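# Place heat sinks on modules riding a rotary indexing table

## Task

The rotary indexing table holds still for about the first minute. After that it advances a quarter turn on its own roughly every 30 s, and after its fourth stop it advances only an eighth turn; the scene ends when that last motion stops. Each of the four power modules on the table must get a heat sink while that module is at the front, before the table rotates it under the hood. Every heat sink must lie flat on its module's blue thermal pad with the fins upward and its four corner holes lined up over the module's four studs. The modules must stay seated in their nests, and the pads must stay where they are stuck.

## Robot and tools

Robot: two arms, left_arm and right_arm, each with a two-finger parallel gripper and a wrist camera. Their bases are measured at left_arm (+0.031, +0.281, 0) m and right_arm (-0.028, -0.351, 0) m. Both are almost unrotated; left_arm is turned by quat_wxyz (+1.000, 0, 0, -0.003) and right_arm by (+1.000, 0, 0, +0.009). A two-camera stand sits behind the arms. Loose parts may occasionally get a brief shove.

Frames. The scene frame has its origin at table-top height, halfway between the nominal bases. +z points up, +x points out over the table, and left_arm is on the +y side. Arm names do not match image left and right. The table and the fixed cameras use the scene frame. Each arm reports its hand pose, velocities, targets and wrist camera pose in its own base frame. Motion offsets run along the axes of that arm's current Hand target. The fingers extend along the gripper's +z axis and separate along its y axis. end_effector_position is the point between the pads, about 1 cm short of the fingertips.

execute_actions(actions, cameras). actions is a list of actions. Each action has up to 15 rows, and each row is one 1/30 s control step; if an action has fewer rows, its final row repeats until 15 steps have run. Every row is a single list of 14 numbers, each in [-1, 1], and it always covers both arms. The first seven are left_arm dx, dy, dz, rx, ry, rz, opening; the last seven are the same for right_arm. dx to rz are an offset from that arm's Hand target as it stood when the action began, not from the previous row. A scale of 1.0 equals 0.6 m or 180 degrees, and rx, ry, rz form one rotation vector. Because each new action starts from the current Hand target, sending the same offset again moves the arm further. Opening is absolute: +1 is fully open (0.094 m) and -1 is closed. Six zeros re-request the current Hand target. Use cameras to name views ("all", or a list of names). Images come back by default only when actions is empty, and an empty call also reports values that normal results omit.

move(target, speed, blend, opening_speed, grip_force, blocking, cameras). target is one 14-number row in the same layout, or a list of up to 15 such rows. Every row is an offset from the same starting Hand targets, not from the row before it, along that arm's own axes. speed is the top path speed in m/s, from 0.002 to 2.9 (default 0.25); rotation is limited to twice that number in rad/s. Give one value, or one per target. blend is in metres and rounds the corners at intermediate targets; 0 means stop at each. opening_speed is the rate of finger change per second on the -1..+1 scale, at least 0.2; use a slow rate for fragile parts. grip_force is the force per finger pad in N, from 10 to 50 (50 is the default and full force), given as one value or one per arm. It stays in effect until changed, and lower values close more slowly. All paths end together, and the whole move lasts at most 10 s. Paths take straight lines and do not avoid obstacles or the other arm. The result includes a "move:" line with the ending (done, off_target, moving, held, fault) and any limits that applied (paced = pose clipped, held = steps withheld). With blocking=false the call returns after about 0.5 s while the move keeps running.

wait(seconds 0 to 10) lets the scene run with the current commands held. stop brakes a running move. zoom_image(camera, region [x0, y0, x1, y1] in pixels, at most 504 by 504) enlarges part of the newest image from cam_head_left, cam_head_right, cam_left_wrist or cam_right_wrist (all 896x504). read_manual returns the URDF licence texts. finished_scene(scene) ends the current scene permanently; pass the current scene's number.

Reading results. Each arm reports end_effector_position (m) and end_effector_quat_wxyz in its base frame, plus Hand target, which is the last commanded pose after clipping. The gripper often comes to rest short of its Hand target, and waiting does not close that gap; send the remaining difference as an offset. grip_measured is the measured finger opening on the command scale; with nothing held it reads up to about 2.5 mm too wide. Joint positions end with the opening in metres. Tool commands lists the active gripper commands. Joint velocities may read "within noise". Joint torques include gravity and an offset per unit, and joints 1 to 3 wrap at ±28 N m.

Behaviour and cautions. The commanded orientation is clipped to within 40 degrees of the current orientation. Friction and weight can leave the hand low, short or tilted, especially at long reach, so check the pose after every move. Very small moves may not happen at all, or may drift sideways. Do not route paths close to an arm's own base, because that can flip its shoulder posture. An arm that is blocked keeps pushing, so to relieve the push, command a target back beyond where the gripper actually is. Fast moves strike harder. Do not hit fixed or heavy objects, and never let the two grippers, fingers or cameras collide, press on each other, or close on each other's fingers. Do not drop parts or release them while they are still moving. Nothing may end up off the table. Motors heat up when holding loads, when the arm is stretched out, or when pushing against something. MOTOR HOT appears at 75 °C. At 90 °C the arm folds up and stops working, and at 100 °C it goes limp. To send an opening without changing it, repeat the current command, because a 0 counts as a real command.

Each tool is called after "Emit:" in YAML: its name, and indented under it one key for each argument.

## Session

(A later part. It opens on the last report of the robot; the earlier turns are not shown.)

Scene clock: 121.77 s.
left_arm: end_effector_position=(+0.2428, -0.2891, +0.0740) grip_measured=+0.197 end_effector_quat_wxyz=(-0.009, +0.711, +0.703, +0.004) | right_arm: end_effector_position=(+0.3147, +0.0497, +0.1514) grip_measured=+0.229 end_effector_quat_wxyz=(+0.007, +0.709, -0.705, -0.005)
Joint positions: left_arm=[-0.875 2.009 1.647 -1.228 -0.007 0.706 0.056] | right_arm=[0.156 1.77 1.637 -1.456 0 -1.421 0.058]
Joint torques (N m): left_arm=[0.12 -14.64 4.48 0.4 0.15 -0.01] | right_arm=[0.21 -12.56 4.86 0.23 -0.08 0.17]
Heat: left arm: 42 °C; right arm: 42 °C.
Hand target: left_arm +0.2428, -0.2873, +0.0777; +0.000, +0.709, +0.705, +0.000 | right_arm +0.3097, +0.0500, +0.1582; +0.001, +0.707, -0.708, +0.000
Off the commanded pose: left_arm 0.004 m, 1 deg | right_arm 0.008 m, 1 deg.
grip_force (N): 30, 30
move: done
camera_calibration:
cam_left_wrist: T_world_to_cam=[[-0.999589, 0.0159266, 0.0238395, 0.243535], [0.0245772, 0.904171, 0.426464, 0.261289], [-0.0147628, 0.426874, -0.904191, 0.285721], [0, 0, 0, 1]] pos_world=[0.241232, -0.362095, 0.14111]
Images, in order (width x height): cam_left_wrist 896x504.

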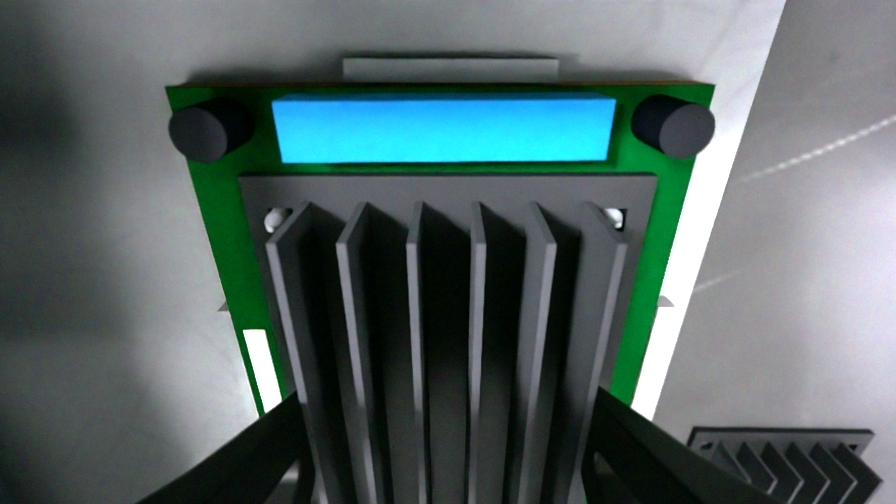

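Through. Press, release.

Emit:
move:
  target:
    - [0,0,0.025,0,0,0,0.05,0,0,0,0,0,0,0.05]
    - [0,0,0.01,0,0,0,0.05,0,0,0,0,0,0,0.05]
    - [0,0,0.01,0,0,0,0.44,0,0,0,0,0,0,0.05]
  speed: 0.06
  cameras: ["cam_left_wrist"]

Emit:
move:
  target:
    - [0,0,-0.14,0,0,0,0.44,0,0,0,0,0,0,0.05]
  speed: 0.15
  cameras: ["cam_left_wrist"]

Scene clock: 123.53 s.
left_arm: end_effector_position=(+0.2426, -0.2888, +0.0730) grip_measured=+0.438 end_effector_quat_wxyz=(+0.002, +0.711, +0.703, +0.003) | right_arm: end_effector_position=(+0.3147, +0.0497, +0.1514) grip_measured=+0.229 end_effector_quat_wxyz=(+0.007, +0.709, -0.705, -0.005)
Joint positions: left_arm=[-0.875 1.985 1.609 -1.191 -0.007 0.706 0.068] | right_arm=[0.156 1.77 1.637 -1.456 0 -1.421 0.058]
Joint torques (N m): left_arm=[0.08 -11.82 6.24 0.31 0.14 0] | right_arm=[0.18 -12.55 4.82 0.22 -0.06 0.19]
Heat: left arm: 42 °C; right arm: 42 °C.
Hand target: left_arm +0.2428, -0.2873, +0.0716; +0.000, +0.709, +0.705, +0.000 | right_arm +0.3097, +0.0500, +0.1582; +0.001, +0.707, -0.708, +0.000
Off the commanded pose: left_arm 0.002 m, 0 deg | right_arm 0.008 m, 1 deg.
grip_force (N): 30, 30
move: done
camera_calibration:
cam_left_wrist: T_world_to_cam=[[-0.999829, 0.0162133, 0.00888357, 0.244532], [0.0184316, 0.911557, 0.410761, 0.266273], [-0.00143806, 0.410855, -0.9117, 0.277343], [0, 0, 0, 1]] pos_world=[0.239982, -0.360635, 0.141307]
Images, in order (width x height): cam_left_wrist 896x504.

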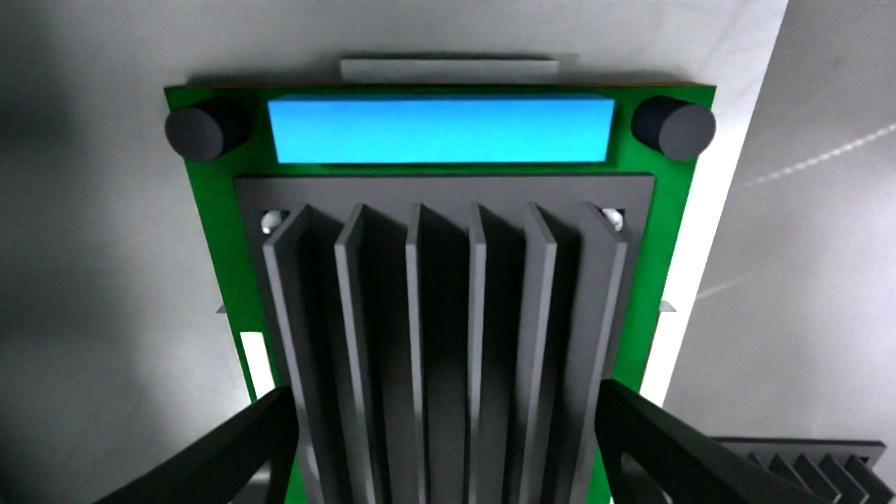

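Scene clock: 124.90 s.
left_arm: end_effector_position=(+0.2408, -0.2867, +0.1518) grip_measured=+0.438 end_effector_quat_wxyz=(+0.000, +0.711, +0.703, +0.003) | right_arm: end_effector_position=(+0.3147, +0.0497, +0.1514) grip_measured=+0.229 end_effector_quat_wxyz=(+0.007, +0.709, -0.705, -0.005)
Joint positions: left_arm=[-0.875 1.985 1.923 -1.51 -0.007 0.706 0.068] | right_arm=[0.156 1.77 1.637 -1.456 0 -1.421 0.058]
Joint torques (N m): left_arm=[0.05 -10.8 9.55 0.11 0.15 0] | right_arm=[0.25 -12.56 4.85 0.22 -0.09 0.18]
Heat: left arm: 42 °C; right arm: 42 °C.
Hand target: left_arm +0.2428, -0.2873, +0.1557; +0.000, +0.709, +0.705, +0.000 | right_arm +0.3097, +0.0500, +0.1582; +0.001, +0.707, -0.708, +0.000
Off the commanded pose: left_arm 0.004 m, 0 deg | right_arm 0.008 m, 1 deg.
grip_force (N): 30, 30
move: done
camera_calibration:
cam_left_wrist: T_world_to_cam=[[-0.999799, 0.0161849, 0.0118035, 0.241554], [0.0196196, 0.910099, 0.413927, 0.230793], [-0.00404298, 0.414075, -0.910234, 0.34968], [0, 0, 0, 1]] pos_world=[0.238391, -0.358747, 0.219908]
Images, in order (width x height): cam_left_wrist 896x504.

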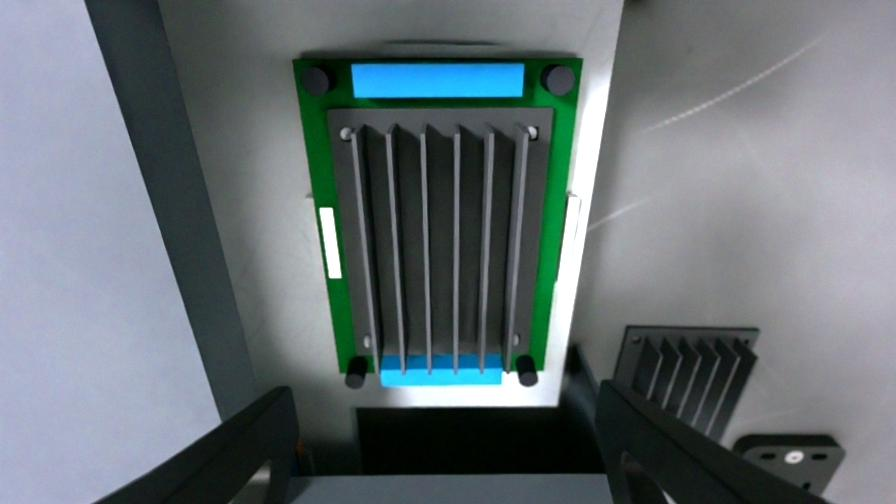

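Emit:
move:
  target:
    - [0.18,-0.3,0,0,0,0,0.44,0,0,0,0,0,0,0.05]
    - [0.18,-0.3,0,0,0,0,0.44,-0.478,0.0045,0,0,0,0.005,0.05]
  speed: 0.18
  blend: 0.03

Emit:
wait:
  seconds: 10

Emit:
wait:
  seconds: 5

Scene clock: 128.57 s.
left_arm: end_effector_position=(+0.0680, -0.1839, +0.1555) grip_measured=+0.438 end_effector_quat_wxyz=(+0.005, +0.711, +0.703, +0.001) | right_arm: end_effector_position=(+0.3032, +0.3342, +0.1523) grip_measured=+0.229 end_effector_quat_wxyz=(-0.047, +0.706, -0.707, -0.002)
Joint positions: left_arm=[-1.222 1.281 1.188 -1.47 -0.006 0.359 0.068] | right_arm=[0.834 2.27 2.368 -1.575 0 -0.735 0.058]
Joint torques (N m): left_arm=[-0.88 -6.06 5.42 0.17 0.13 -0.16] | right_arm=[-0.28 -12.98 8.69 0.45 -0.04 0.19]
Heat: left arm: 42 °C; right arm: 41 °C.
Hand target: left_arm +0.0633, -0.1781, +0.1556; +0.000, +0.709, +0.705, +0.000 | right_arm +0.3075, +0.3368, +0.1577; +0.001, +0.701, -0.713, +0.000
Off the commanded pose: left_arm 0.007 m, 1 deg | right_arm 0.007 m, 6 deg.
joint sent to its limit (right arm) — joint 4 (wrist pitch), lower limit. The joint targets are off in orientation, not in position.
grip_force (N): 30, 30
move: off_target (right_arm)

Scene clock: 138.57 s.
left_arm: end_effector_position=(+0.0680, -0.1839, +0.1555) grip_measured=+0.438 end_effector_quat_wxyz=(+0.005, +0.711, +0.703, +0.001) | right_arm: end_effector_position=(+0.3031, +0.3341, +0.1523) grip_measured=+0.229 end_effector_quat_wxyz=(-0.047, +0.706, -0.707, -0.002)
Joint positions: left_arm=[-1.222 1.281 1.188 -1.47 -0.006 0.359 0.068] | right_arm=[0.834 2.27 2.368 -1.575 0 -0.735 0.058]
Joint torques (N m): left_arm=[-0.88 -6.01 5.46 0.17 0.13 -0.16] | right_arm=[-0.27 -12.94 8.76 0.43 -0.04 0.17]
Heat: left arm: 40 °C; right arm: 43 °C.
Hand target: left_arm +0.0633, -0.1781, +0.1556; +0.000, +0.709, +0.705, +0.000 | right_arm +0.3074, +0.3367, +0.1577; +0.001, +0.701, -0.713, +0.000
Tool commands: left_gripper/opening=+0.44 right_gripper/opening=+0.05
Off the commanded pose: left_arm 0.007 m, 1 deg | right_arm 0.008 m, 6 deg.
grip_force (N): 30, 30
wait: 10.00 s; at rest by 0.17 s

Scene clock: 143.57 s.
left_arm: end_effector_position=(+0.0680, -0.1839, +0.1555) grip_measured=+0.438 end_effector_quat_wxyz=(+0.005, +0.711, +0.703, +0.001) | right_arm: end_effector_position=(+0.3031, +0.3341, +0.1523) grip_measured=+0.229 end_effector_quat_wxyz=(-0.047, +0.706, -0.707, -0.002)
Joint positions: left_arm=[-1.222 1.281 1.188 -1.47 -0.006 0.359 0.068] | right_arm=[0.834 2.27 2.368 -1.575 0 -0.735 0.058]
Joint torques (N m): left_arm=[-0.87 -6 5.49 0.16 0.13 -0.14] | right_arm=[-0.34 -12.88 8.73 0.44 -0.04 0.2]
Heat: left arm: 40 °C; right arm: 43 °C.
Hand target: left_arm +0.0633, -0.1781, +0.1556; +0.000, +0.709, +0.705, +0.000 | right_arm +0.3074, +0.3367, +0.1577; +0.001, +0.701, -0.713, +0.000
Tool commands: left_gripper/opening=+0.44 right_gripper/opening=+0.05
Off the commanded pose: left_arm 0.007 m, 1 deg | right_arm 0.008 m, 6 deg.
grip_force (N): 30, 30
wait: 5.00 s; at rest by 0.17 s

Emit:
wait:
  seconds: 1.6

Emit:
move:
  target: [0,0,0,0,0,0,0.44,0,0,0.05,0,0,0,0.05]
  speed: 0.1
  cameras: ["cam_right_wrist"]

Scene clock: 145.37 s.
left_arm: end_effector_position=(+0.0680, -0.1839, +0.1555) grip_measured=+0.438 end_effector_quat_wxyz=(+0.005, +0.711, +0.703, +0.001) | right_arm: end_effector_position=(+0.3031, +0.3341, +0.1523) grip_measured=+0.229 end_effector_quat_wxyz=(-0.047, +0.706, -0.707, -0.002)
Joint positions: left_arm=[-1.222 1.281 1.188 -1.47 -0.006 0.359 0.068] | right_arm=[0.834 2.27 2.368 -1.575 0 -0.735 0.058]
Joint torques (N m): left_arm=[-0.91 -6.06 5.46 0.16 0.12 -0.17] | right_arm=[-0.31 -12.94 8.73 0.44 -0.04 0.18]
Heat: left arm: 40 °C; right arm: 43 °C.
Hand target: left_arm +0.0633, -0.1781, +0.1556; +0.000, +0.709, +0.705, +0.000 | right_arm +0.3074, +0.3367, +0.1577; +0.001, +0.701, -0.713, +0.000
Tool commands: left_gripper/opening=+0.44 right_gripper/opening=+0.05
Off the commanded pose: left_arm 0.007 m, 1 deg | right_arm 0.008 m, 6 deg.
grip_force (N): 30, 30
wait: 1.60 s; at rest from the start

Scene clock: 146.30 s.
left_arm: end_effector_position=(+0.0680, -0.1839, +0.1555) grip_measured=+0.438 end_effector_quat_wxyz=(+0.005, +0.711, +0.703, +0.001) | right_arm: end_effector_position=(+0.3041, +0.3352, +0.1249) grip_measured=+0.229 end_effector_quat_wxyz=(-0.015, +0.706, -0.708, -0.001)
Joint positions: left_arm=[-1.222 1.281 1.188 -1.47 -0.006 0.359 0.068] | right_arm=[0.834 2.334 2.368 -1.576 0 -0.734 0.058]
Joint torques (N m): left_arm=[-0.9 -6.04 5.48 0.16 0.11 -0.15] | right_arm=[-0.28 -13.55 7.9 0.33 -0.05 0.17]
Heat: left arm: 40 °C; right arm: 43 °C.
Hand target: left_arm +0.0633, -0.1781, +0.1556; +0.000, +0.709, +0.705, +0.000 | right_arm +0.3074, +0.3367, +0.1277; +0.001, +0.701, -0.713, +0.000
Off the commanded pose: left_arm 0.007 m, 1 deg | right_arm 0.005 m, 2 deg.
joint sent to its limit (right arm) — joint 4 (wrist pitch), lower limit. The joint targets still meet the commanded pose.
grip_force (N): 30, 30
move: done
camera_calibration:
cam_right_wrist: T_world_to_cam=[[0.999975, -0.00370216, 0.00606012, -0.302791], [-0.00581476, -0.916737, 0.39945, 0.297094], [0.00407671, -0.399475, -0.916735, 0.337781], [0, 0, 0, 1]] pos_world=[0.303134, 0.406171, 0.192816]
Images, in order (width x height): cam_right_wrist 896x504.

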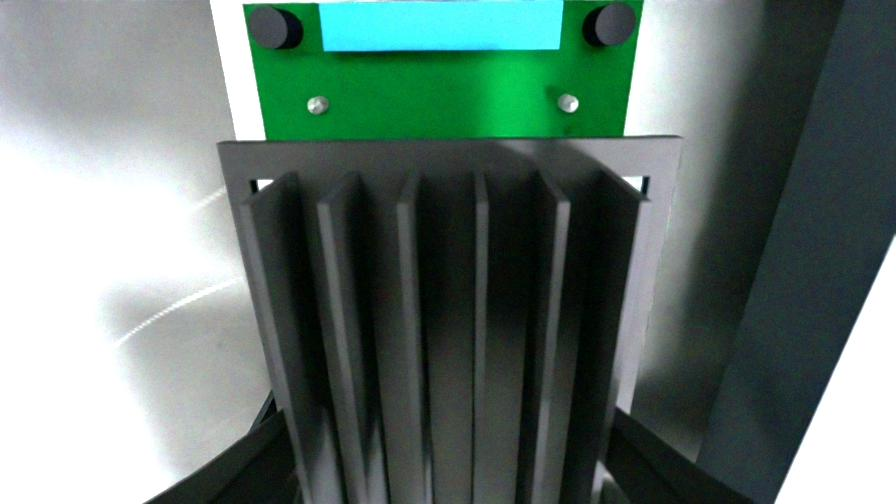

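Emit:
move:
  target:
    - [0,0,0,0,0,0,0.44,-0.0208,0.0067,0.01,0,0,0,0.05]
    - [0,0,0,0,0,0,0.44,-0.0208,0.0067,0.045,0,0,0,0.05]
  speed: 0.1
  cameras: ["cam_right_wrist"]

Emit:
zoom_image:
  camera: "cam_right_wrist"
  region: [245, 172, 295, 202]

Emit:
zoom_image:
  camera: "cam_right_wrist"
  region: [610, 172, 660, 202]

Scene clock: 148.33 s.
left_arm: end_effector_position=(+0.0680, -0.1839, +0.1555) grip_measured=+0.438 end_effector_quat_wxyz=(+0.005, +0.711, +0.703, +0.001) | right_arm: end_effector_position=(+0.3013, +0.3438, +0.0969) grip_measured=+0.229 end_effector_quat_wxyz=(+0.012, +0.704, -0.711, +0.001)
Joint positions: left_arm=[-1.222 1.281 1.188 -1.47 -0.006 0.359 0.068] | right_arm=[0.851 2.413 2.395 -1.576 0 -0.71 0.058]
Joint torques (N m): left_arm=[-0.85 -6.02 5.48 0.16 0.12 -0.16] | right_arm=[0.24 -14.46 7.79 0.28 -0.04 0.18]
Heat: left arm: 39 °C; right arm: 43 °C.
Hand target: left_arm +0.0633, -0.1781, +0.1556; +0.000, +0.709, +0.705, +0.000 | right_arm +0.3036, +0.3491, +0.1008; +0.001, +0.701, -0.713, +0.000
Off the commanded pose: left_arm 0.007 m, 1 deg | right_arm 0.007 m, 1 deg.
grip_force (N): 30, 30
move: done
camera_calibration:
cam_right_wrist: T_world_to_cam=[[0.9995, -0.0114638, -0.0294743, -0.293551], [0.0025341, -0.899959, 0.435966, 0.304318], [-0.0315235, -0.435823, -0.89948, 0.337059], [0, 0, 0, 1]] pos_world=[0.303258, 0.417407, 0.161853]
Images, in order (width x height): cam_right_wrist 896x504.

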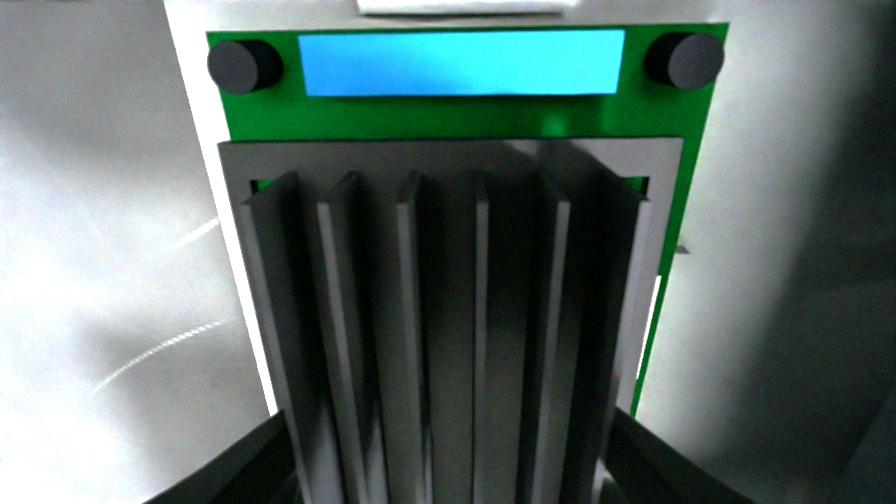

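Scaled by 10.080 from the camera's 896x504 image, which has a finer 1280x720 frame.

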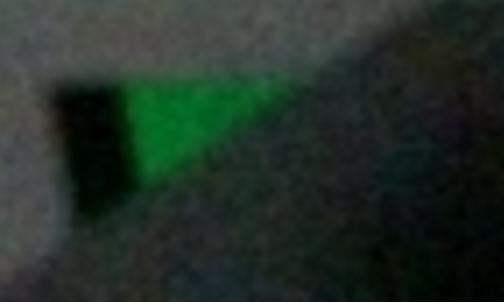

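Scaled by 10.080 from the camera's 896x504 image, which has a finer 1280x720 frame.

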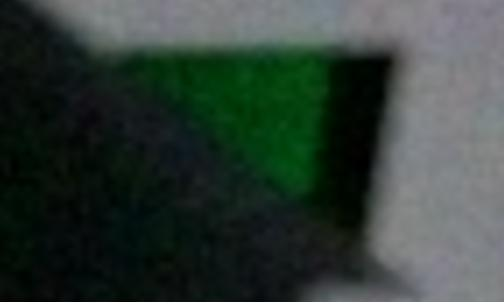

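Emit:
move:
  target:
    - [0,0,0,0,0,0,0.44,-0.0025,-0.0065,0.0,0,0,-0.0022,0.05]
  speed: 0.1
  cameras: ["cam_right_wrist"]

Emit:
zoom_image:
  camera: "cam_right_wrist"
  region: [245, 172, 295, 202]

Emit:
zoom_image:
  camera: "cam_right_wrist"
  region: [610, 172, 660, 202]

Scene clock: 149.43 s.
left_arm: end_effector_position=(+0.0680, -0.1839, +0.1555) grip_measured=+0.438 end_effector_quat_wxyz=(+0.005, +0.711, +0.703, +0.001) | right_arm: end_effector_position=(+0.3039, +0.3468, +0.0978) grip_measured=+0.229 end_effector_quat_wxyz=(+0.006, +0.704, -0.711, +0.000)
Joint positions: left_arm=[-1.222 1.281 1.188 -1.47 -0.006 0.359 0.068] | right_arm=[0.851 2.423 2.417 -1.577 0 -0.71 0.058]
Joint torques (N m): left_arm=[-0.88 -6.04 5.46 0.17 0.12 -0.16] | right_arm=[-0.08 -13.76 8.68 0.25 -0.04 0.04]
Heat: left arm: 39 °C; right arm: 43 °C.
Hand target: left_arm +0.0633, -0.1781, +0.1556; +0.000, +0.709, +0.705, +0.000 | right_arm +0.3076, +0.3506, +0.1007; +0.001, +0.703, -0.711, +0.000
Off the commanded pose: left_arm 0.007 m, 1 deg | right_arm 0.006 m, 1 deg.
joint sent to its limit (right arm) — joint 4 (wrist pitch), lower limit. The joint targets still meet the commanded pose.
grip_force (N): 30, 30
move: done
camera_calibration:
cam_right_wrist: T_world_to_cam=[[0.9997, -0.011152, -0.0217859, -0.297118], [-0.000754795, -0.903779, 0.428, 0.309773], [-0.0244627, -0.427855, -0.903516, 0.334804], [0, 0, 0, 1]] pos_world=[0.305453, 0.419901, 0.163445]
Images, in order (width x height): cam_right_wrist 896x504.

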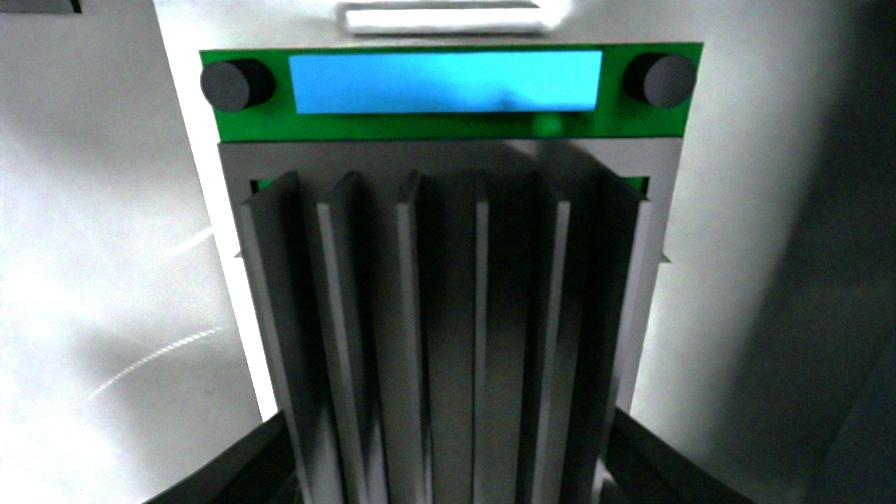

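Scaled by 10.080 from the camera's 896x504 image, which has a finer 1280x720 frame.

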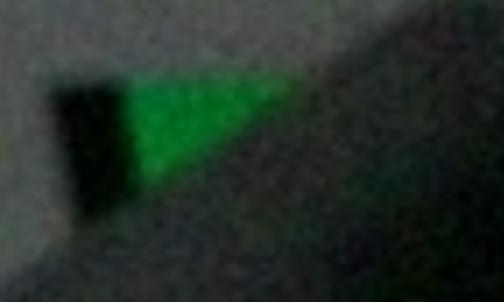

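Scaled by 10.080 from the camera's 896x504 image, which has a finer 1280x720 frame.

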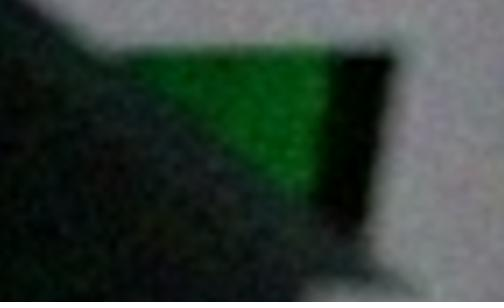

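Emit:
move:
  target:
    - [0,0,0,0,0,0,0.44,0.002,0,0.018,0,0,-0.0022,0.05]
  speed: 0.08
  cameras: ["cam_right_wrist"]

Emit:
zoom_image:
  camera: "cam_right_wrist"
  region: [245, 172, 295, 202]

Emit:
zoom_image:
  camera: "cam_right_wrist"
  region: [610, 172, 660, 202]

Scene clock: 150.67 s.
left_arm: end_effector_position=(+0.0680, -0.1839, +0.1555) grip_measured=+0.438 end_effector_quat_wxyz=(+0.005, +0.711, +0.703, +0.001) | right_arm: end_effector_position=(+0.3066, +0.3499, +0.0925) grip_measured=+0.229 end_effector_quat_wxyz=(+0.000, +0.704, -0.711, +0.000)
Joint positions: left_arm=[-1.222 1.281 1.188 -1.47 -0.006 0.359 0.068] | right_arm=[0.851 2.423 2.396 -1.544 0 -0.71 0.058]
Joint torques (N m): left_arm=[-0.88 -6 5.48 0.17 0.12 -0.16] | right_arm=[-0.24 -15.02 4.94 0.39 -0.02 -0.08]
Heat: left arm: 39 °C; right arm: 43 °C.
Hand target: left_arm +0.0633, -0.1781, +0.1556; +0.000, +0.709, +0.705, +0.000 | right_arm +0.3076, +0.3494, +0.0900; +0.001, +0.706, -0.708, +0.000
Off the commanded pose: left_arm 0.007 m, 1 deg | right_arm 0.003 m, 0 deg.
grip_force (N): 30, 30
move: done
camera_calibration:
cam_right_wrist: T_world_to_cam=[[0.999837, -0.0110618, -0.0142767, -0.30056], [-0.00404093, -0.907462, 0.420116, 0.317862], [-0.0176028, -0.419989, -0.907358, 0.326847], [0, 0, 0, 1]] pos_world=[0.307548, 0.422395, 0.158738]
Images, in order (width x height): cam_right_wrist 896x504.

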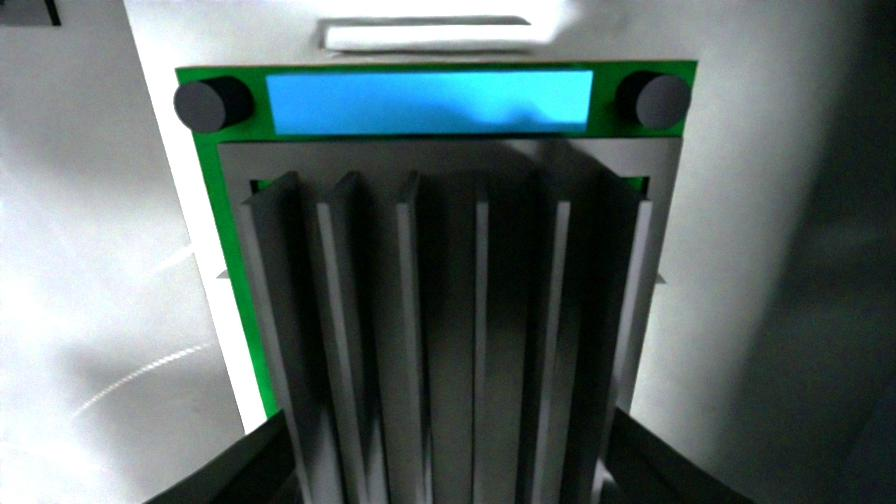

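Scaled by 10.080 from the camera's 896x504 image, which has a finer 1280x720 frame.

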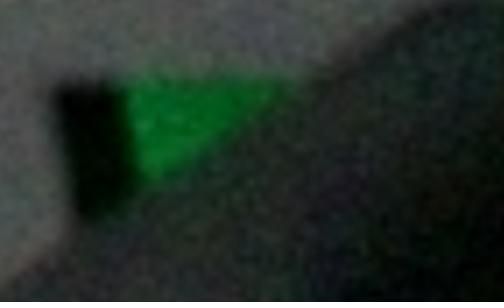

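Scaled by 10.080 from the camera's 896x504 image, which has a finer 1280x720 frame.

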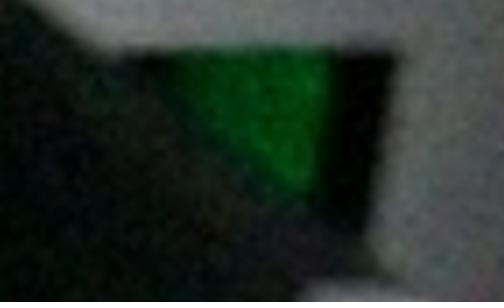

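Emit:
move:
  target:
    - [0,0,0,0,0,0,0.44,0.0073,0.0105,-0.004,0,0,0,0.05]
  speed: 0.08
  cameras: ["cam_right_wrist"]

Emit:
zoom_image:
  camera: "cam_right_wrist"
  region: [245, 172, 295, 202]

Emit:
zoom_image:
  camera: "cam_right_wrist"
  region: [610, 172, 660, 202]

Scene clock: 151.80 s.
left_arm: end_effector_position=(+0.0680, -0.1839, +0.1555) grip_measured=+0.438 end_effector_quat_wxyz=(+0.005, +0.711, +0.703, +0.001) | right_arm: end_effector_position=(+0.3055, +0.3487, +0.0872) grip_measured=+0.229 end_effector_quat_wxyz=(-0.001, +0.704, -0.711, +0.000)
Joint positions: left_arm=[-1.222 1.281 1.188 -1.47 -0.006 0.359 0.068] | right_arm=[0.851 2.4 2.332 -1.502 0 -0.71 0.058]
Joint torques (N m): left_arm=[-0.91 -6.05 5.52 0.17 0.13 -0.16] | right_arm=[0.05 -17.44 3.84 0.27 -0.04 0.01]
Heat: left arm: 39 °C; right arm: 43 °C.
Hand target: left_arm +0.0633, -0.1781, +0.1556; +0.000, +0.709, +0.705, +0.000 | right_arm +0.3012, +0.3450, +0.0924; +0.001, +0.706, -0.708, +0.000
Off the commanded pose: left_arm 0.007 m, 1 deg | right_arm 0.008 m, 0 deg.
grip_force (N): 30, 30
move: done
camera_calibration:
cam_right_wrist: T_world_to_cam=[[0.999856, -0.0110555, -0.012864, -0.299774], [-0.00465558, -0.90815, 0.418618, 0.31948], [-0.0163105, -0.418498, -0.908071, 0.320605], [0, 0, 0, 1]] pos_world=[0.306448, 0.420994, 0.153536]
Images, in order (width x height): cam_right_wrist 896x504.

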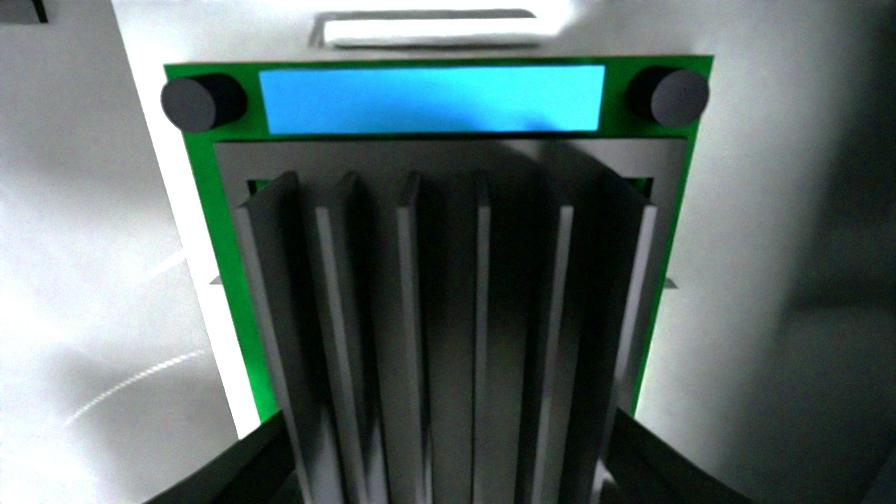

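Scaled by 10.080 from the camera's 896x504 image, which has a finer 1280x720 frame.

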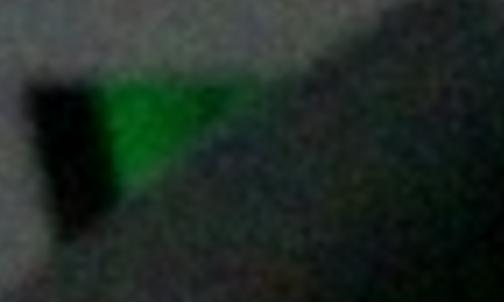

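Scaled by 10.080 from the camera's 896x504 image, which has a finer 1280x720 frame.

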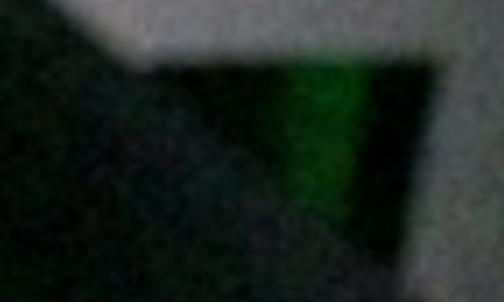

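Emit:
move:
  target:
    - [0,0,0,0,0,0,0.44,0.0,0.0,-0.02,0,0,0,0.05]
    - [0,0,0,0,0,0,0.44,0.0035,0.0035,-0.02,0,0,0,0.05]
  speed: 0.08
  cameras: ["cam_right_wrist"]

Emit:
zoom_image:
  camera: "cam_right_wrist"
  region: [245, 172, 295, 202]

Emit:
zoom_image:
  camera: "cam_right_wrist"
  region: [610, 172, 660, 202]

Scene clock: 153.13 s.
left_arm: end_effector_position=(+0.0680, -0.1839, +0.1555) grip_measured=+0.438 end_effector_quat_wxyz=(+0.005, +0.711, +0.703, +0.001) | right_arm: end_effector_position=(+0.2997, +0.3420, +0.0901) grip_measured=+0.229 end_effector_quat_wxyz=(+0.016, +0.704, -0.710, +0.001)
Joint positions: left_arm=[-1.222 1.281 1.188 -1.47 -0.006 0.359 0.068] | right_arm=[0.851 2.4 2.344 -1.547 0 -0.71 0.058]
Joint torques (N m): left_arm=[-0.88 -6.05 5.44 0.16 0.12 -0.15] | right_arm=[0.1 -18.07 5.96 0.22 -0.05 -0.02]
Heat: left arm: 39 °C; right arm: 43 °C.
Hand target: left_arm +0.0633, -0.1781, +0.1556; +0.000, +0.709, +0.705, +0.000 | right_arm +0.2991, +0.3429, +0.1044; +0.001, +0.706, -0.708, +0.000
Off the commanded pose: left_arm 0.007 m, 1 deg | right_arm 0.014 m, 2 deg.
grip_force (N): 30, 30
move: off_target (right_arm)
camera_calibration:
cam_right_wrist: T_world_to_cam=[[0.999329, -0.0116305, -0.0347233, -0.291651], [0.00489314, -0.897309, 0.441376, 0.303549], [-0.036291, -0.44125, -0.89665, 0.333201], [0, 0, 0, 1]] pos_world=[0.302062, 0.416011, 0.154658]
Images, in order (width x height): cam_right_wrist 896x504.

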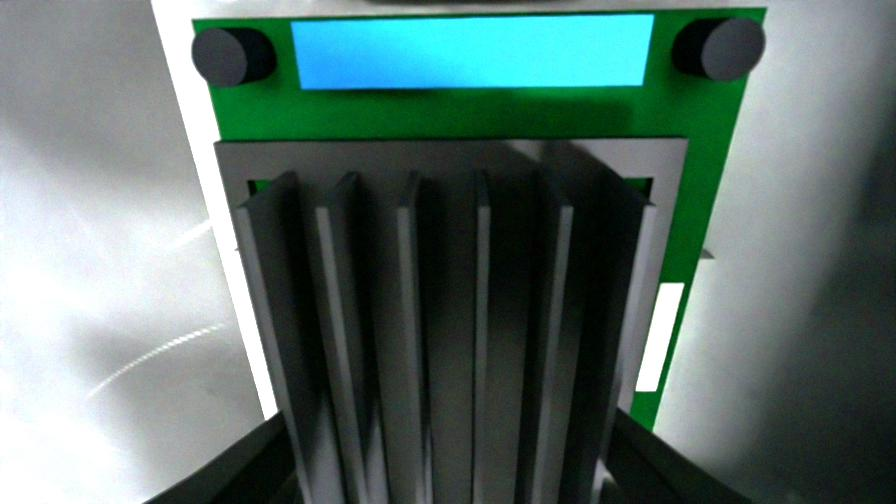

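Scaled by 10.080 from the camera's 896x504 image, which has a finer 1280x720 frame.

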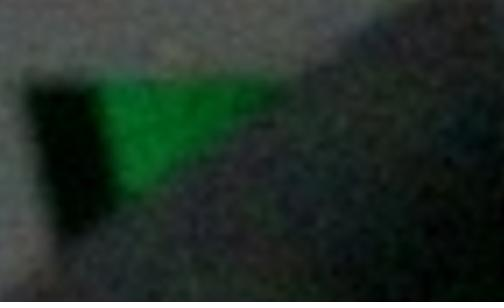

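Scaled by 10.080 from the camera's 896x504 image, which has a finer 1280x720 frame.

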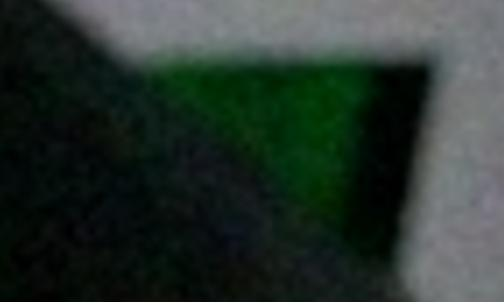

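Emit:
move:
  target:
    - [0,0,0,0,0,0,0.44,-0.0118,-0.0145,0,0,0,0,0.05]
    - [0,0,0,0,0,0,0.44,-0.0043,-0.0098,0.016,0,0,0,0.05]
  speed: 0.08
  cameras: ["cam_right_wrist"]

Emit:
zoom_image:
  camera: "cam_right_wrist"
  region: [245, 172, 295, 202]

Emit:
zoom_image:
  camera: "cam_right_wrist"
  region: [610, 172, 660, 202]

Scene clock: 155.10 s.
left_arm: end_effector_position=(+0.0680, -0.1839, +0.1555) grip_measured=+0.438 end_effector_quat_wxyz=(+0.005, +0.711, +0.703, +0.001) | right_arm: end_effector_position=(+0.3034, +0.3463, +0.0889) grip_measured=+0.229 end_effector_quat_wxyz=(+0.009, +0.704, -0.711, +0.001)
Joint positions: left_arm=[-1.222 1.281 1.188 -1.47 -0.006 0.359 0.068] | right_arm=[0.851 2.416 2.368 -1.542 0 -0.71 0.058]
Joint torques (N m): left_arm=[-0.88 -6.01 5.53 0.16 0.11 -0.16] | right_arm=[-0.23 -16.92 4.96 0.36 -0.04 -0.08]
Heat: left arm: 39 °C; right arm: 44 °C.
Hand target: left_arm +0.0633, -0.1781, +0.1556; +0.000, +0.709, +0.705, +0.000 | right_arm +0.3051, +0.3455, +0.0948; +0.001, +0.706, -0.708, +0.000
Off the commanded pose: left_arm 0.007 m, 1 deg | right_arm 0.006 m, 1 deg.
grip_force (N): 30, 30
move: done
camera_calibration:
cam_right_wrist: T_world_to_cam=[[0.999592, -0.011267, -0.0262475, -0.296357], [0.00119918, -0.901552, 0.43267, 0.311323], [-0.0285384, -0.432524, -0.90117, 0.329159], [0, 0, 0, 1]] pos_world=[0.305256, 0.419704, 0.15415]
Images, in order (width x height): cam_right_wrist 896x504.

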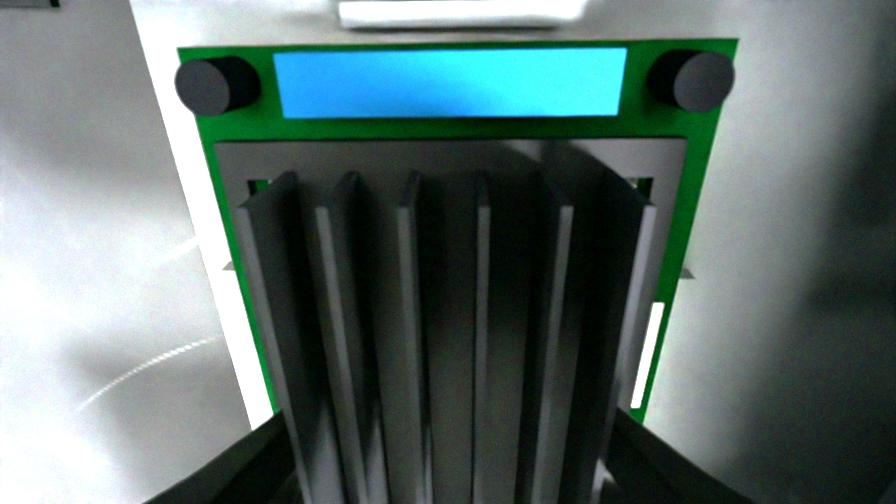

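Scaled by 10.080 from the camera's 896x504 image, which has a finer 1280x720 frame.

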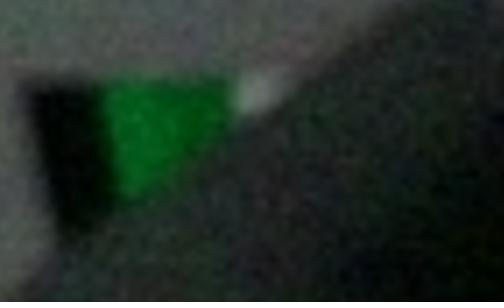

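Scaled by 10.080 from the camera's 896x504 image, which has a finer 1280x720 frame.

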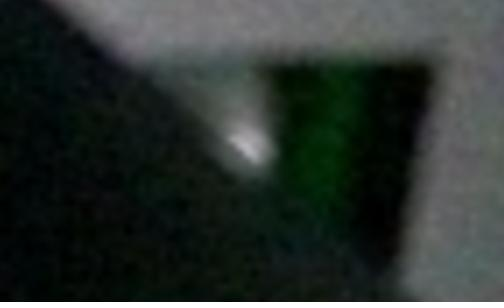

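Emit:
move:
  target:
    - [0,0,0,0,0,0,0.44,0.0015,-0.0005,0.024,0,0,0,0.05]
  speed: 0.06
  cameras: ["cam_right_wrist"]

Emit:
zoom_image:
  camera: "cam_right_wrist"
  region: [245, 172, 295, 202]

Emit:
zoom_image:
  camera: "cam_right_wrist"
  region: [610, 172, 660, 202]

Scene clock: 156.20 s.
left_arm: end_effector_position=(+0.0680, -0.1839, +0.1555) grip_measured=+0.438 end_effector_quat_wxyz=(+0.005, +0.711, +0.703, +0.001) | right_arm: end_effector_position=(+0.3030, +0.3457, +0.0791) grip_measured=+0.229 end_effector_quat_wxyz=(+0.008, +0.704, -0.710, +0.000)
Joint positions: left_arm=[-1.222 1.281 1.188 -1.47 -0.006 0.359 0.068] | right_arm=[0.851 2.396 2.292 -1.484 0 -0.711 0.058]
Joint torques (N m): left_arm=[-0.94 -6.08 5.5 0.17 0.12 -0.16] | right_arm=[-0.42 -16.58 3.74 0.46 -0.04 -0.05]
Heat: left arm: 39 °C; right arm: 44 °C.
Hand target: left_arm +0.0633, -0.1781, +0.1556; +0.000, +0.709, +0.705, +0.000 | right_arm +0.3053, +0.3446, +0.0805; +0.001, +0.706, -0.708, +0.000
Off the commanded pose: left_arm 0.007 m, 1 deg | right_arm 0.003 m, 1 deg.
grip_force (N): 30, 30
move: done
camera_calibration:
cam_right_wrist: T_world_to_cam=[[0.999641, -0.0101037, -0.0248005, -0.29663], [0.00157385, -0.902328, 0.431046, 0.315334], [-0.0267334, -0.430931, -0.901989, 0.318993], [0, 0, 0, 1]] pos_world=[0.304555, 0.419001, 0.144448]
Images, in order (width x height): cam_right_wrist 896x504.

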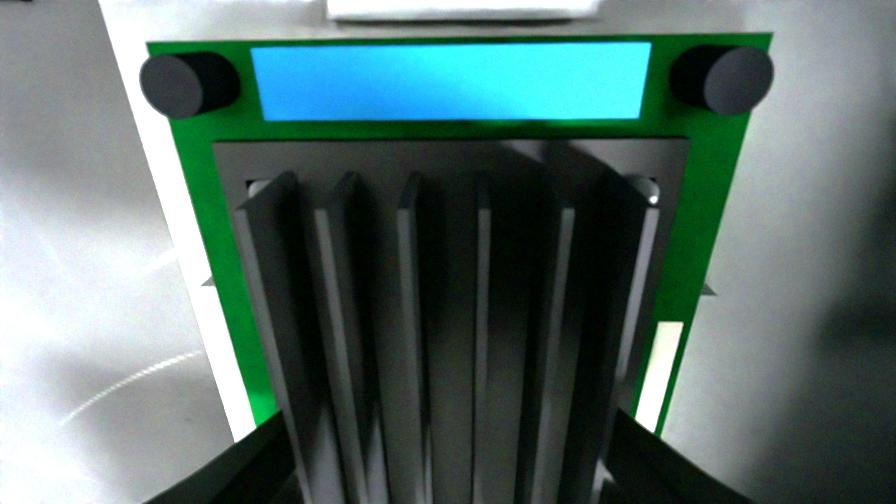

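Scaled by 10.080 from the camera's 896x504 image, which has a finer 1280x720 frame.

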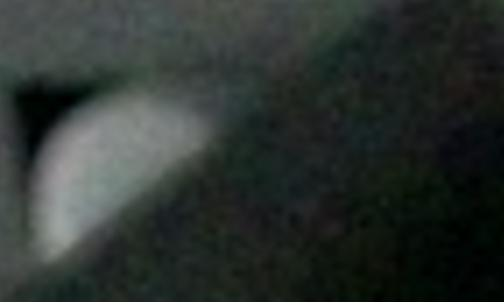

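Scaled by 10.080 from the camera's 896x504 image, which has a finer 1280x720 frame.

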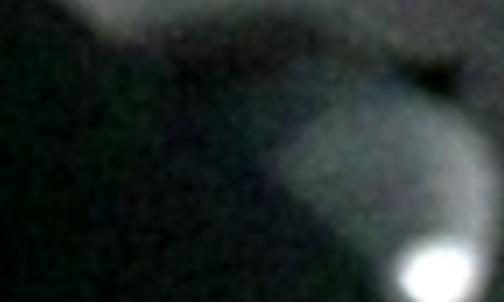

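Through. Press, release, lift.

Emit:
move:
  target:
    - [0,0,0,0,0,0,0.44,0.0,0.0,0.018,0,0,0,0.05]
    - [0,0,0,0,0,0,0.44,0,0,0.004,0,0,0,0.05]
    - [0,0,0,0,0,0,0.44,0,0,0.004,0,0,0,0.44]
  speed: 0.06
  cameras: ["cam_right_wrist"]

Emit:
move:
  target:
    - [0,0,0,0,0,0,0.44,0.0,0.0,-0.15,0,0,0,0.44]
  speed: 0.15
  cameras: ["cam_right_wrist"]

Scene clock: 157.97 s.
left_arm: end_effector_position=(+0.0680, -0.1839, +0.1555) grip_measured=+0.438 end_effector_quat_wxyz=(+0.005, +0.711, +0.703, +0.001) | right_arm: end_effector_position=(+0.3030, +0.3453, +0.0781) grip_measured=+0.437 end_effector_quat_wxyz=(+0.001, +0.704, -0.710, +0.001)
Joint positions: left_arm=[-1.222 1.281 1.188 -1.47 -0.006 0.359 0.068] | right_arm=[0.851 2.37 2.243 -1.445 0.001 -0.711 0.068]
Joint torques (N m): left_arm=[-0.91 -6.02 5.46 0.17 0.11 -0.15] | right_arm=[-0.46 -14.32 6.58 0.3 -0.05 -0.07]
Heat: left arm: 39 °C; right arm: 44 °C.
Hand target: left_arm +0.0633, -0.1781, +0.1556; +0.000, +0.709, +0.705, +0.000 | right_arm +0.3053, +0.3445, +0.0780; +0.001, +0.706, -0.708, +0.000
Off the commanded pose: left_arm 0.007 m, 1 deg | right_arm 0.002 m, 0 deg.
grip_force (N): 30, 30
move: done
camera_calibration:
cam_right_wrist: T_world_to_cam=[[0.999854, -0.00993791, -0.0138961, -0.297645], [-0.00314806, -0.906644, 0.421884, 0.319078], [-0.0167915, -0.421778, -0.906543, 0.31216], [0, 0, 0, 1]] pos_world=[0.303848, 0.417995, 0.144237]
Images, in order (width x height): cam_right_wrist 896x504.

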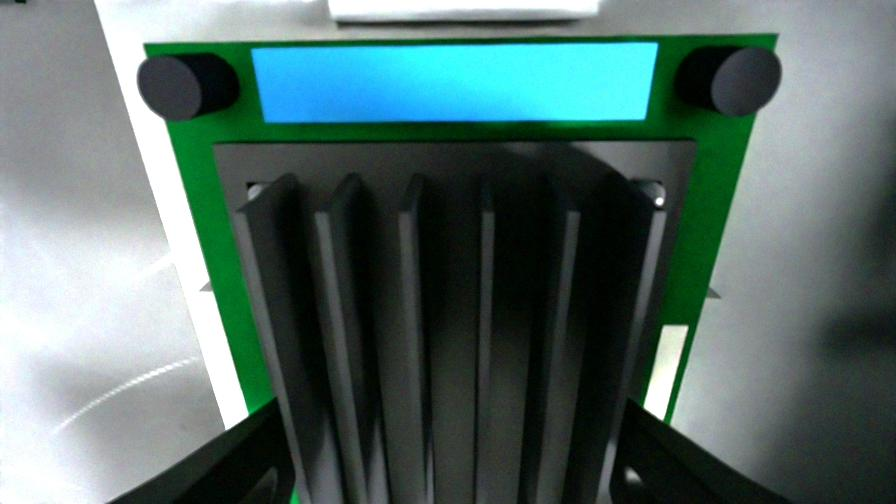

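Scene clock: 159.03 s.
left_arm: end_effector_position=(+0.0680, -0.1839, +0.1555) grip_measured=+0.438 end_effector_quat_wxyz=(+0.005, +0.711, +0.703, +0.001) | right_arm: end_effector_position=(+0.3035, +0.3460, +0.1490) grip_measured=+0.437 end_effector_quat_wxyz=(-0.053, +0.703, -0.709, -0.003)
Joint positions: left_arm=[-1.222 1.281 1.188 -1.47 -0.006 0.359 0.068] | right_arm=[0.851 2.304 2.412 -1.572 0.001 -0.711 0.068]
Joint torques (N m): left_arm=[-0.9 -6.02 5.45 0.16 0.11 -0.17] | right_arm=[-0.46 -17.09 7.61 0.46 -0.06 -0.06]
Heat: left arm: 39 °C; right arm: 45 °C.
Hand target: left_arm +0.0633, -0.1781, +0.1556; +0.000, +0.709, +0.705, +0.000 | right_arm +0.3054, +0.3447, +0.1681; +0.001, +0.706, -0.708, +0.000
Off the commanded pose: left_arm 0.007 m, 1 deg | right_arm 0.019 m, 6 deg.
joint sent to its limit (right arm) — joint 4 (wrist pitch), lower limit. The joint targets are off in orientation, not in position.
grip_force (N): 30, 30
move: off_target (right_arm)
camera_calibration:
cam_right_wrist: T_world_to_cam=[[0.99833, -0.0116356, 0.0565896, -0.306687], [-0.0305129, -0.937944, 0.345441, 0.320234], [0.0490585, -0.346591, -0.936733, 0.33513], [0, 0, 0, 1]] pos_world=[0.299505, 0.412946, 0.220661]
Images, in order (width x height): cam_right_wrist 896x504.

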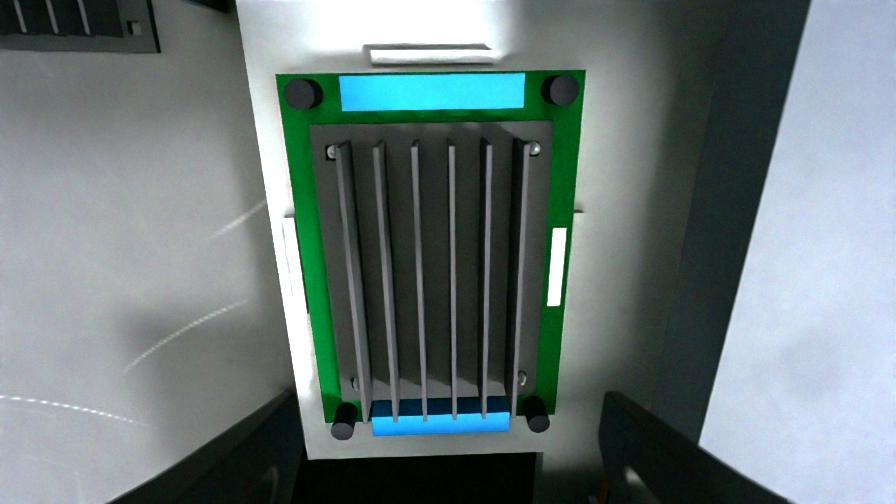

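All four seated. Retract and wait for the end.

Emit:
move:
  target: [0,0,0,0,0,0,0.44,0.4,0.0,0,0,0,0,0.44]
  speed: 0.2

Emit:
wait:
  seconds: 10

Emit:
wait:
  seconds: 7

Emit:
finished_scene:
  scene: 2

Scene clock: 161.23 s.
left_arm: end_effector_position=(+0.0680, -0.1839, +0.1555) grip_measured=+0.438 end_effector_quat_wxyz=(+0.005, +0.711, +0.703, +0.001) | right_arm: end_effector_position=(+0.3103, +0.1069, +0.1626) grip_measured=+0.437 end_effector_quat_wxyz=(+0.005, +0.702, -0.713, -0.002)
Joint positions: left_arm=[-1.222 1.281 1.188 -1.47 -0.006 0.359 0.068] | right_arm=[0.332 1.807 1.728 -1.502 0.001 -1.223 0.068]
Joint torques (N m): left_arm=[-0.91 -6.02 5.48 0.16 0.13 -0.16] | right_arm=[-0.16 -12.74 4.66 0.23 -0.08 -0.08]
Heat: left arm: 38 °C; right arm: 45 °C.
Hand target: left_arm +0.0633, -0.1781, +0.1556; +0.000, +0.709, +0.705, +0.000 | right_arm +0.3045, +0.1048, +0.1684; +0.001, +0.706, -0.708, +0.000
Off the commanded pose: left_arm 0.007 m, 1 deg | right_arm 0.009 m, 1 deg.
grip_force (N): 30, 30
move: done

Scene clock: 163.47 s.
left_arm: end_effector_position=(+0.0680, -0.1839, +0.1555) grip_measured=+0.438 end_effector_quat_wxyz=(+0.005, +0.711, +0.703, +0.001) | right_arm: end_effector_position=(+0.3103, +0.1069, +0.1626) grip_measured=+0.437 end_effector_quat_wxyz=(+0.005, +0.702, -0.712, -0.002)
Joint positions: left_arm=[-1.222 1.281 1.188 -1.47 -0.006 0.359 0.068] | right_arm=[0.332 1.807 1.728 -1.502 0.001 -1.223 0.068]
Joint torques (N m): no reading
grip_force (N): 30, 30
wait: 2.23 of 10 s (the scene ended); at rest by 0.17 s
The task's run has ended: the event that ends the task has happened.

The task's run has ended: the event that ends the task has happened. Episode already finished.

The scene is finished: the task was done.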